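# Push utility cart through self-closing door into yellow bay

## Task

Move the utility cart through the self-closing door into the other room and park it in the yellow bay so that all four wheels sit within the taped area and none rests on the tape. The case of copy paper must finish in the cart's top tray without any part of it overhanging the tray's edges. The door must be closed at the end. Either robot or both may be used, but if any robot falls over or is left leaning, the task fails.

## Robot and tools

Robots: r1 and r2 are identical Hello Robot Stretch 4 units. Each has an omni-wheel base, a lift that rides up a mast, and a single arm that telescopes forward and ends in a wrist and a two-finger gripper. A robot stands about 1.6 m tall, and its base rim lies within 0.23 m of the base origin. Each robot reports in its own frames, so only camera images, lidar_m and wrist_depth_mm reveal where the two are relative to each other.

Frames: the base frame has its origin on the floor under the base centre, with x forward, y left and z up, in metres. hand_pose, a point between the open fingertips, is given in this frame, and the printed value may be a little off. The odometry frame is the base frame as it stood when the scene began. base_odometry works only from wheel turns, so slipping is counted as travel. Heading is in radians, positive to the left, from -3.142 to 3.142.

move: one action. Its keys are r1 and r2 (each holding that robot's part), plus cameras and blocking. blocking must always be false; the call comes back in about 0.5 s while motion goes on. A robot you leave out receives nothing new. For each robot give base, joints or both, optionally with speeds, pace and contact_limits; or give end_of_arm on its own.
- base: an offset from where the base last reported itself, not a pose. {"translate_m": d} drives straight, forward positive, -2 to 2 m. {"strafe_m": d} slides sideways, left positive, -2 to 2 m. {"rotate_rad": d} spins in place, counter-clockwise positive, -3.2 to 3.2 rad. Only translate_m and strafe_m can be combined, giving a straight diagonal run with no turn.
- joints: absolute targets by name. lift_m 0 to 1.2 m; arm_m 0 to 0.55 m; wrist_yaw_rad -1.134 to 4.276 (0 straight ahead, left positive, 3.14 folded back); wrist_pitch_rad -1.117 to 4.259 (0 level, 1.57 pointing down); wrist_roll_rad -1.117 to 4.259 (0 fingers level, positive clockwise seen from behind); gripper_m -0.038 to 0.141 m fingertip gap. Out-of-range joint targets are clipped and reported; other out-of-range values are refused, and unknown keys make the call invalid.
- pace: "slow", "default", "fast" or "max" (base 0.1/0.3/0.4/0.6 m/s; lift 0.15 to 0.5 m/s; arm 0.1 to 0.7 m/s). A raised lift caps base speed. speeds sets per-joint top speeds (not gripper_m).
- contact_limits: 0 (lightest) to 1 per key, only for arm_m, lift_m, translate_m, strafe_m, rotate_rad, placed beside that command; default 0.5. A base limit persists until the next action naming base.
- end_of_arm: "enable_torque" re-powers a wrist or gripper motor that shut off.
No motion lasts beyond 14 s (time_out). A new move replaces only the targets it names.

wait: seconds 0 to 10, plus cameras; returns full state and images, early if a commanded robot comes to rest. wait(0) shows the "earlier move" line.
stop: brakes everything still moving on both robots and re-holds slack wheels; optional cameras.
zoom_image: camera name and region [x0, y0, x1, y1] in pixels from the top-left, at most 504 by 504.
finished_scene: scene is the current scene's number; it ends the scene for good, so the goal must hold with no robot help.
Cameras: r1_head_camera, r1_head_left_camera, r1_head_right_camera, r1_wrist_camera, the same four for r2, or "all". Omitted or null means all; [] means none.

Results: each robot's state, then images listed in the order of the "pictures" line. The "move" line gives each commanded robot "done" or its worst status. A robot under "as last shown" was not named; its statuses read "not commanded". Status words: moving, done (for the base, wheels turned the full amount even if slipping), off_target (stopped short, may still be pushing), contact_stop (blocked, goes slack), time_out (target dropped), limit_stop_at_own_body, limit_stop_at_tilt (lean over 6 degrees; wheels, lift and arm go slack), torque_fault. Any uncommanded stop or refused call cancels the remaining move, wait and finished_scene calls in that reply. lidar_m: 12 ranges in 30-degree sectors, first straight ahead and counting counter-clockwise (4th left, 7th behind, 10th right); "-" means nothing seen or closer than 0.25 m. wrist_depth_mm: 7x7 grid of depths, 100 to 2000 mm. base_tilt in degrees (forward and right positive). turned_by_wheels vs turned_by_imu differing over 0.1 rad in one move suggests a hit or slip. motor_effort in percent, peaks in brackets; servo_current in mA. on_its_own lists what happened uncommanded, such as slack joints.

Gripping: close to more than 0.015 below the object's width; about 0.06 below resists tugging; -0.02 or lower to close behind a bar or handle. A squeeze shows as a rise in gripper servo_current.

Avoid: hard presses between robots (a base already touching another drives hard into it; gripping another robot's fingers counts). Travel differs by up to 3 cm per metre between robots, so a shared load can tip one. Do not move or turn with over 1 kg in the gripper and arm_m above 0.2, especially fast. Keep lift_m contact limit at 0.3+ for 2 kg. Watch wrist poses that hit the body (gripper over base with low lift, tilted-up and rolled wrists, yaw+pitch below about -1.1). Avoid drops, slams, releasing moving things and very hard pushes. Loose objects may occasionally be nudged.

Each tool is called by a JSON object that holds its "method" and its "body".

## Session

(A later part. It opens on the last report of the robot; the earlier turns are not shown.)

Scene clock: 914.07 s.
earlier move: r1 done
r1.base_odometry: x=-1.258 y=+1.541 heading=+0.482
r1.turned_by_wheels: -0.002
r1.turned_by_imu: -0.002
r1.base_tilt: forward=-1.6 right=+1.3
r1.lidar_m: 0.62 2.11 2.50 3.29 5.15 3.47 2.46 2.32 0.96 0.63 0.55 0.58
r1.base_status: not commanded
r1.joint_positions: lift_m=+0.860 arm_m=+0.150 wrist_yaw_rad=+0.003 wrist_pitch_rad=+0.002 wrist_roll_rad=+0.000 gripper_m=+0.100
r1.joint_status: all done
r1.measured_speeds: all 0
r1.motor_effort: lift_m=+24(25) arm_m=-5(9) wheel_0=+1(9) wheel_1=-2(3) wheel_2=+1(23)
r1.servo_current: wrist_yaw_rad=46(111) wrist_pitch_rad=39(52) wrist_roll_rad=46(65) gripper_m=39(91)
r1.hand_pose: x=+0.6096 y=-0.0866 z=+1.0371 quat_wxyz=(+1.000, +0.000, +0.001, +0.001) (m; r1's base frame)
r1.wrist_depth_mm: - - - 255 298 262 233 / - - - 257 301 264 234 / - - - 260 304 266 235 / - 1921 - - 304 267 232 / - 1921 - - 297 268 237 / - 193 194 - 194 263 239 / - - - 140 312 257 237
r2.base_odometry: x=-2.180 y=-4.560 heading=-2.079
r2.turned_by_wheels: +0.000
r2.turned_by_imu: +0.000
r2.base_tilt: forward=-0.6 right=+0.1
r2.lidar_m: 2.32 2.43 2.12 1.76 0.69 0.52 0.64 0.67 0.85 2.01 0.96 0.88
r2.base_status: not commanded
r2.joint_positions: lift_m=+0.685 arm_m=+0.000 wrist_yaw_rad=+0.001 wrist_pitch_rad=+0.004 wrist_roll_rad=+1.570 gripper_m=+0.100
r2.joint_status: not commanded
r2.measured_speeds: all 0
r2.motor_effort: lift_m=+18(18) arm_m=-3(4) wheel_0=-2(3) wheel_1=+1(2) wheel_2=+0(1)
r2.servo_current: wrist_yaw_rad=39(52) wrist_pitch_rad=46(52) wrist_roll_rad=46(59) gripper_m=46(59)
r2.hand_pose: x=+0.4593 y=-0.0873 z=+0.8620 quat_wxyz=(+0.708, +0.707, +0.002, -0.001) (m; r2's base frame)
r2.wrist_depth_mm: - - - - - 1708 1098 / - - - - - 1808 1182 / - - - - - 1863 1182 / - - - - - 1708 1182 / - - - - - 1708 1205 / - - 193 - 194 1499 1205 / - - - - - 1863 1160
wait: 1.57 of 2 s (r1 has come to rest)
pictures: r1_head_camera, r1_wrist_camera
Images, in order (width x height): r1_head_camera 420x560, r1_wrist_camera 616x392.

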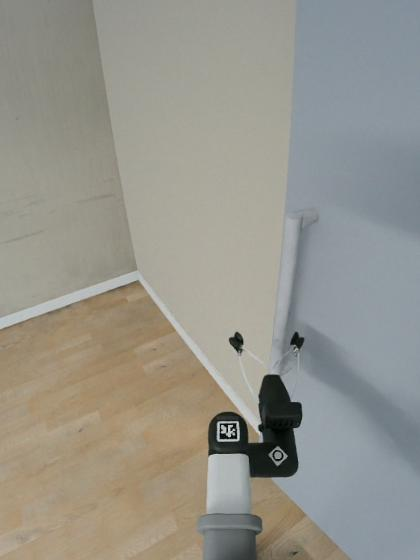

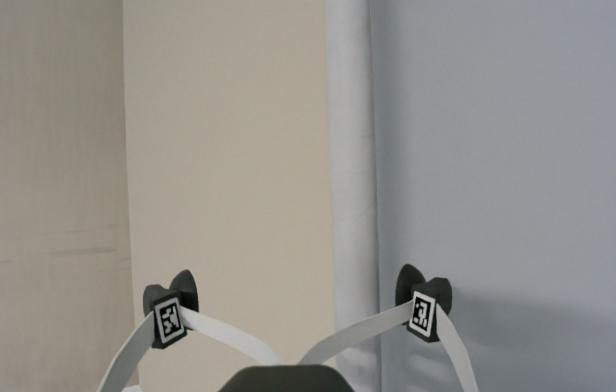

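{"method": "move", "body": {"blocking": false, "r1": {"base":{"translate_m":-0.25},"pace":"slow"}, "cameras": []}}

{"method": "wait", "body": {"seconds": 6, "cameras": ["r1_head_camera","r1_head_left_camera","r2_head_left_camera","r2_head_right_camera"]}}

{"method": "zoom_image", "body": {"camera": "r2_head_right_camera", "region": [200, 250, 370, 450]}}

{"method": "zoom_image", "body": {"camera": "r1_head_camera", "region": [150, 0, 420, 500]}}

Scene clock: 921.77 s.
move: r1 moving
r1.base_odometry: x=-1.269 y=+1.535 heading=+0.482
r1.turned_by_wheels: +0.000
r1.turned_by_imu: +0.000
r1.base_tilt: forward=-1.6 right=+1.3
r1.lidar_m: 0.85 2.12 2.49 3.30 5.13 3.43 2.46 2.30 0.97 0.66 0.62 0.64
r1.base_status: translate_m moving
r1.joint_positions: lift_m=+0.860 arm_m=+0.150 wrist_yaw_rad=+0.003 wrist_pitch_rad=+0.002 wrist_roll_rad=+0.000 gripper_m=+0.100
r1.joint_status: not commanded
r1.measured_speeds: translate_m=-0.048 strafe_m=+0.001 rotate_rad=+0.002 lift_m=+0.000 arm_m=+0.000 wrist_yaw_rad=+0.000 wrist_pitch_rad=+0.000 wrist_roll_rad=+0.000
r1.motor_effort: lift_m=+24(25) arm_m=-5(5) wheel_0=-6(8) wheel_1=-6(6) wheel_2=+6(7)
r1.servo_current: wrist_yaw_rad=46(65) wrist_pitch_rad=39(52) wrist_roll_rad=46(59) gripper_m=46(46)
r1.hand_pose: x=+0.6096 y=-0.0866 z=+1.0371 quat_wxyz=(+1.000, +0.000, +0.001, +0.001) (m; r1's base frame)
r1.wrist_depth_mm: - - - - 338 368 329 / - - - - 342 370 329 / - - - - 345 373 334 / - 1921 - - 349 375 336 / - 1983 - - 343 375 327 / - 215 194 - 189 366 330 / - 163 - 139 345 357 336
r2: as last shown
r2.turned_by_imu: +0.001
r2.base_tilt: forward=-0.7 right=+0.1
r2.lidar_m: 2.32 2.45 2.12 1.77 0.68 0.50 0.54 0.59 0.82 2.02 0.97 0.88
r2.motor_effort: lift_m=+18(18) arm_m=-4(4) wheel_0=-2(3) wheel_1=+1(1) wheel_2=+0(1)
r2.servo_current: wrist_yaw_rad=39(52) wrist_pitch_rad=39(46) wrist_roll_rad=46(59) gripper_m=52(52)
r2.wrist_depth_mm: - - - - - 1661 1118 / - - - - - 1808 1182 / - - - - - 1863 1229 / - - - - - 1756 1205 / - - - - - 1808 1182 / - - 192 - 194 1537 1205 / - - - - - 1921 1182
pictures: none
No camera images: "cameras" was empty.

Scene clock: 925.03 s.
earlier move: r1 done
r1.base_odometry: x=-1.479 y=+1.425 heading=+0.482
r1.turned_by_wheels: +0.000
r1.turned_by_imu: +0.000
r1.base_tilt: forward=-1.6 right=+1.3
r1.lidar_m: 0.95 2.54 2.68 3.56 5.00 3.17 2.23 2.09 1.16 0.79 0.74 0.76
r1.base_status: done
r1.joint_positions: lift_m=+0.860 arm_m=+0.150 wrist_yaw_rad=+0.003 wrist_pitch_rad=+0.002 wrist_roll_rad=+0.000 gripper_m=+0.100
r1.joint_status: not commanded
r1.measured_speeds: all 0
r1.motor_effort: lift_m=+24(25) arm_m=-5(5) wheel_0=-2(8) wheel_1=-3(7) wheel_2=+3(7)
r1.servo_current: wrist_yaw_rad=52(78) wrist_pitch_rad=39(52) wrist_roll_rad=46(65) gripper_m=39(52)
r1.hand_pose: x=+0.6096 y=-0.0866 z=+1.0371 quat_wxyz=(+1.000, +0.000, +0.001, +0.001) (m; r1's base frame)
r1.wrist_depth_mm: - - - - - 521 436 / - - - - 574 517 436 / - - - - 580 517 442 / - - - - - 521 442 / - - - - - 525 442 / - - 195 - 193 500 449 / - - - 139 603 500 449
r2.base_odometry: x=-2.180 y=-4.560 heading=-2.079
r2.turned_by_wheels: +0.000
r2.turned_by_imu: +0.000
r2.base_tilt: forward=-0.7 right=+0.0
r2.lidar_m: 2.33 2.42 2.11 1.78 0.69 0.48 0.54 0.59 0.82 2.03 0.96 0.86
r2.base_status: not commanded
r2.joint_positions: lift_m=+0.685 arm_m=+0.000 wrist_yaw_rad=+0.001 wrist_pitch_rad=+0.004 wrist_roll_rad=+1.570 gripper_m=+0.100
r2.joint_status: not commanded
r2.measured_speeds: all 0
r2.motor_effort: lift_m=+18(18) arm_m=-3(4) wheel_0=-3(3) wheel_1=+1(2) wheel_2=+0(1)
r2.servo_current: wrist_yaw_rad=65(65) wrist_pitch_rad=39(46) wrist_roll_rad=46(65) gripper_m=52(59)
r2.hand_pose: x=+0.4593 y=-0.0873 z=+0.8620 quat_wxyz=(+0.708, +0.707, +0.002, -0.001) (m; r2's base frame)
r2.wrist_depth_mm: - - - - - 1661 1118 / - - - - - 1808 1182 / - - - - - 1921 1182 / - - - - - 1708 1182 / - - - - - 1708 1182 / - - 193 - 194 1499 1205 / - - - - - 1863 1182
wait: 3.27 of 6 s (r1 has come to rest)
pictures: r1_head_camera, r1_head_left_camera, r2_head_left_camera, r2_head_right_camera
Images, in order (width x height): r1_head_camera 420x560, r1_head_left_camera 420x672, r2_head_left_camera 420x672, r2_head_right_camera 420x672.

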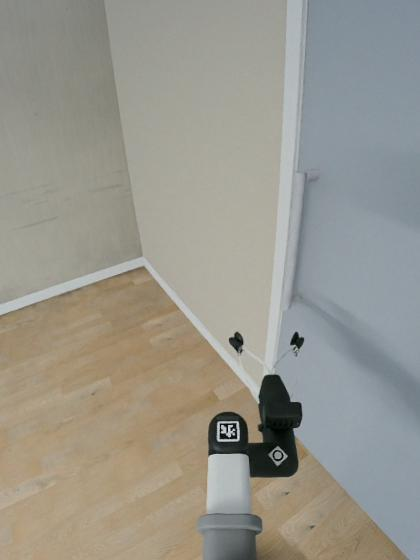

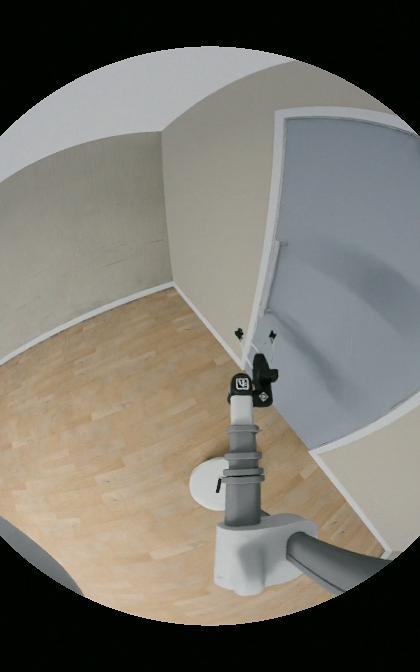

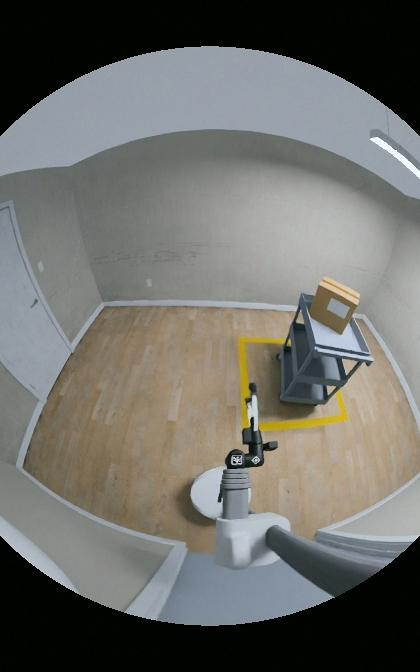

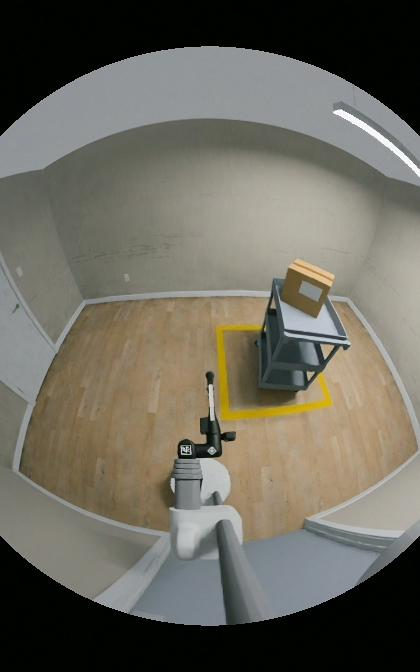

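Scaled by 2.520 from the camera's 420x672 image, which has a finer 600x960 frame.

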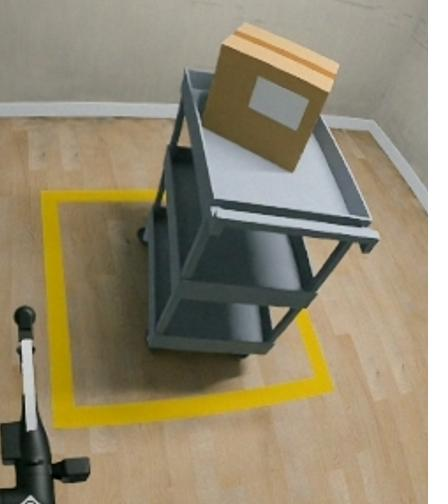

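Scaled by 1.008 from the camera's 420x560 image, which has a finer 600x800 frame.

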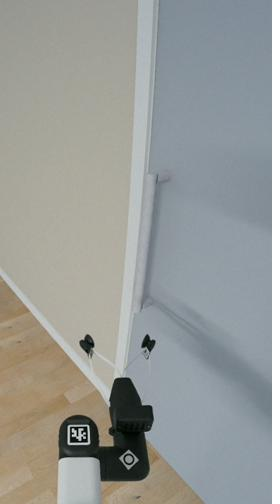

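{"method": "finished_scene", "body": {"scene": 1}}

The scene is finished: the task was done.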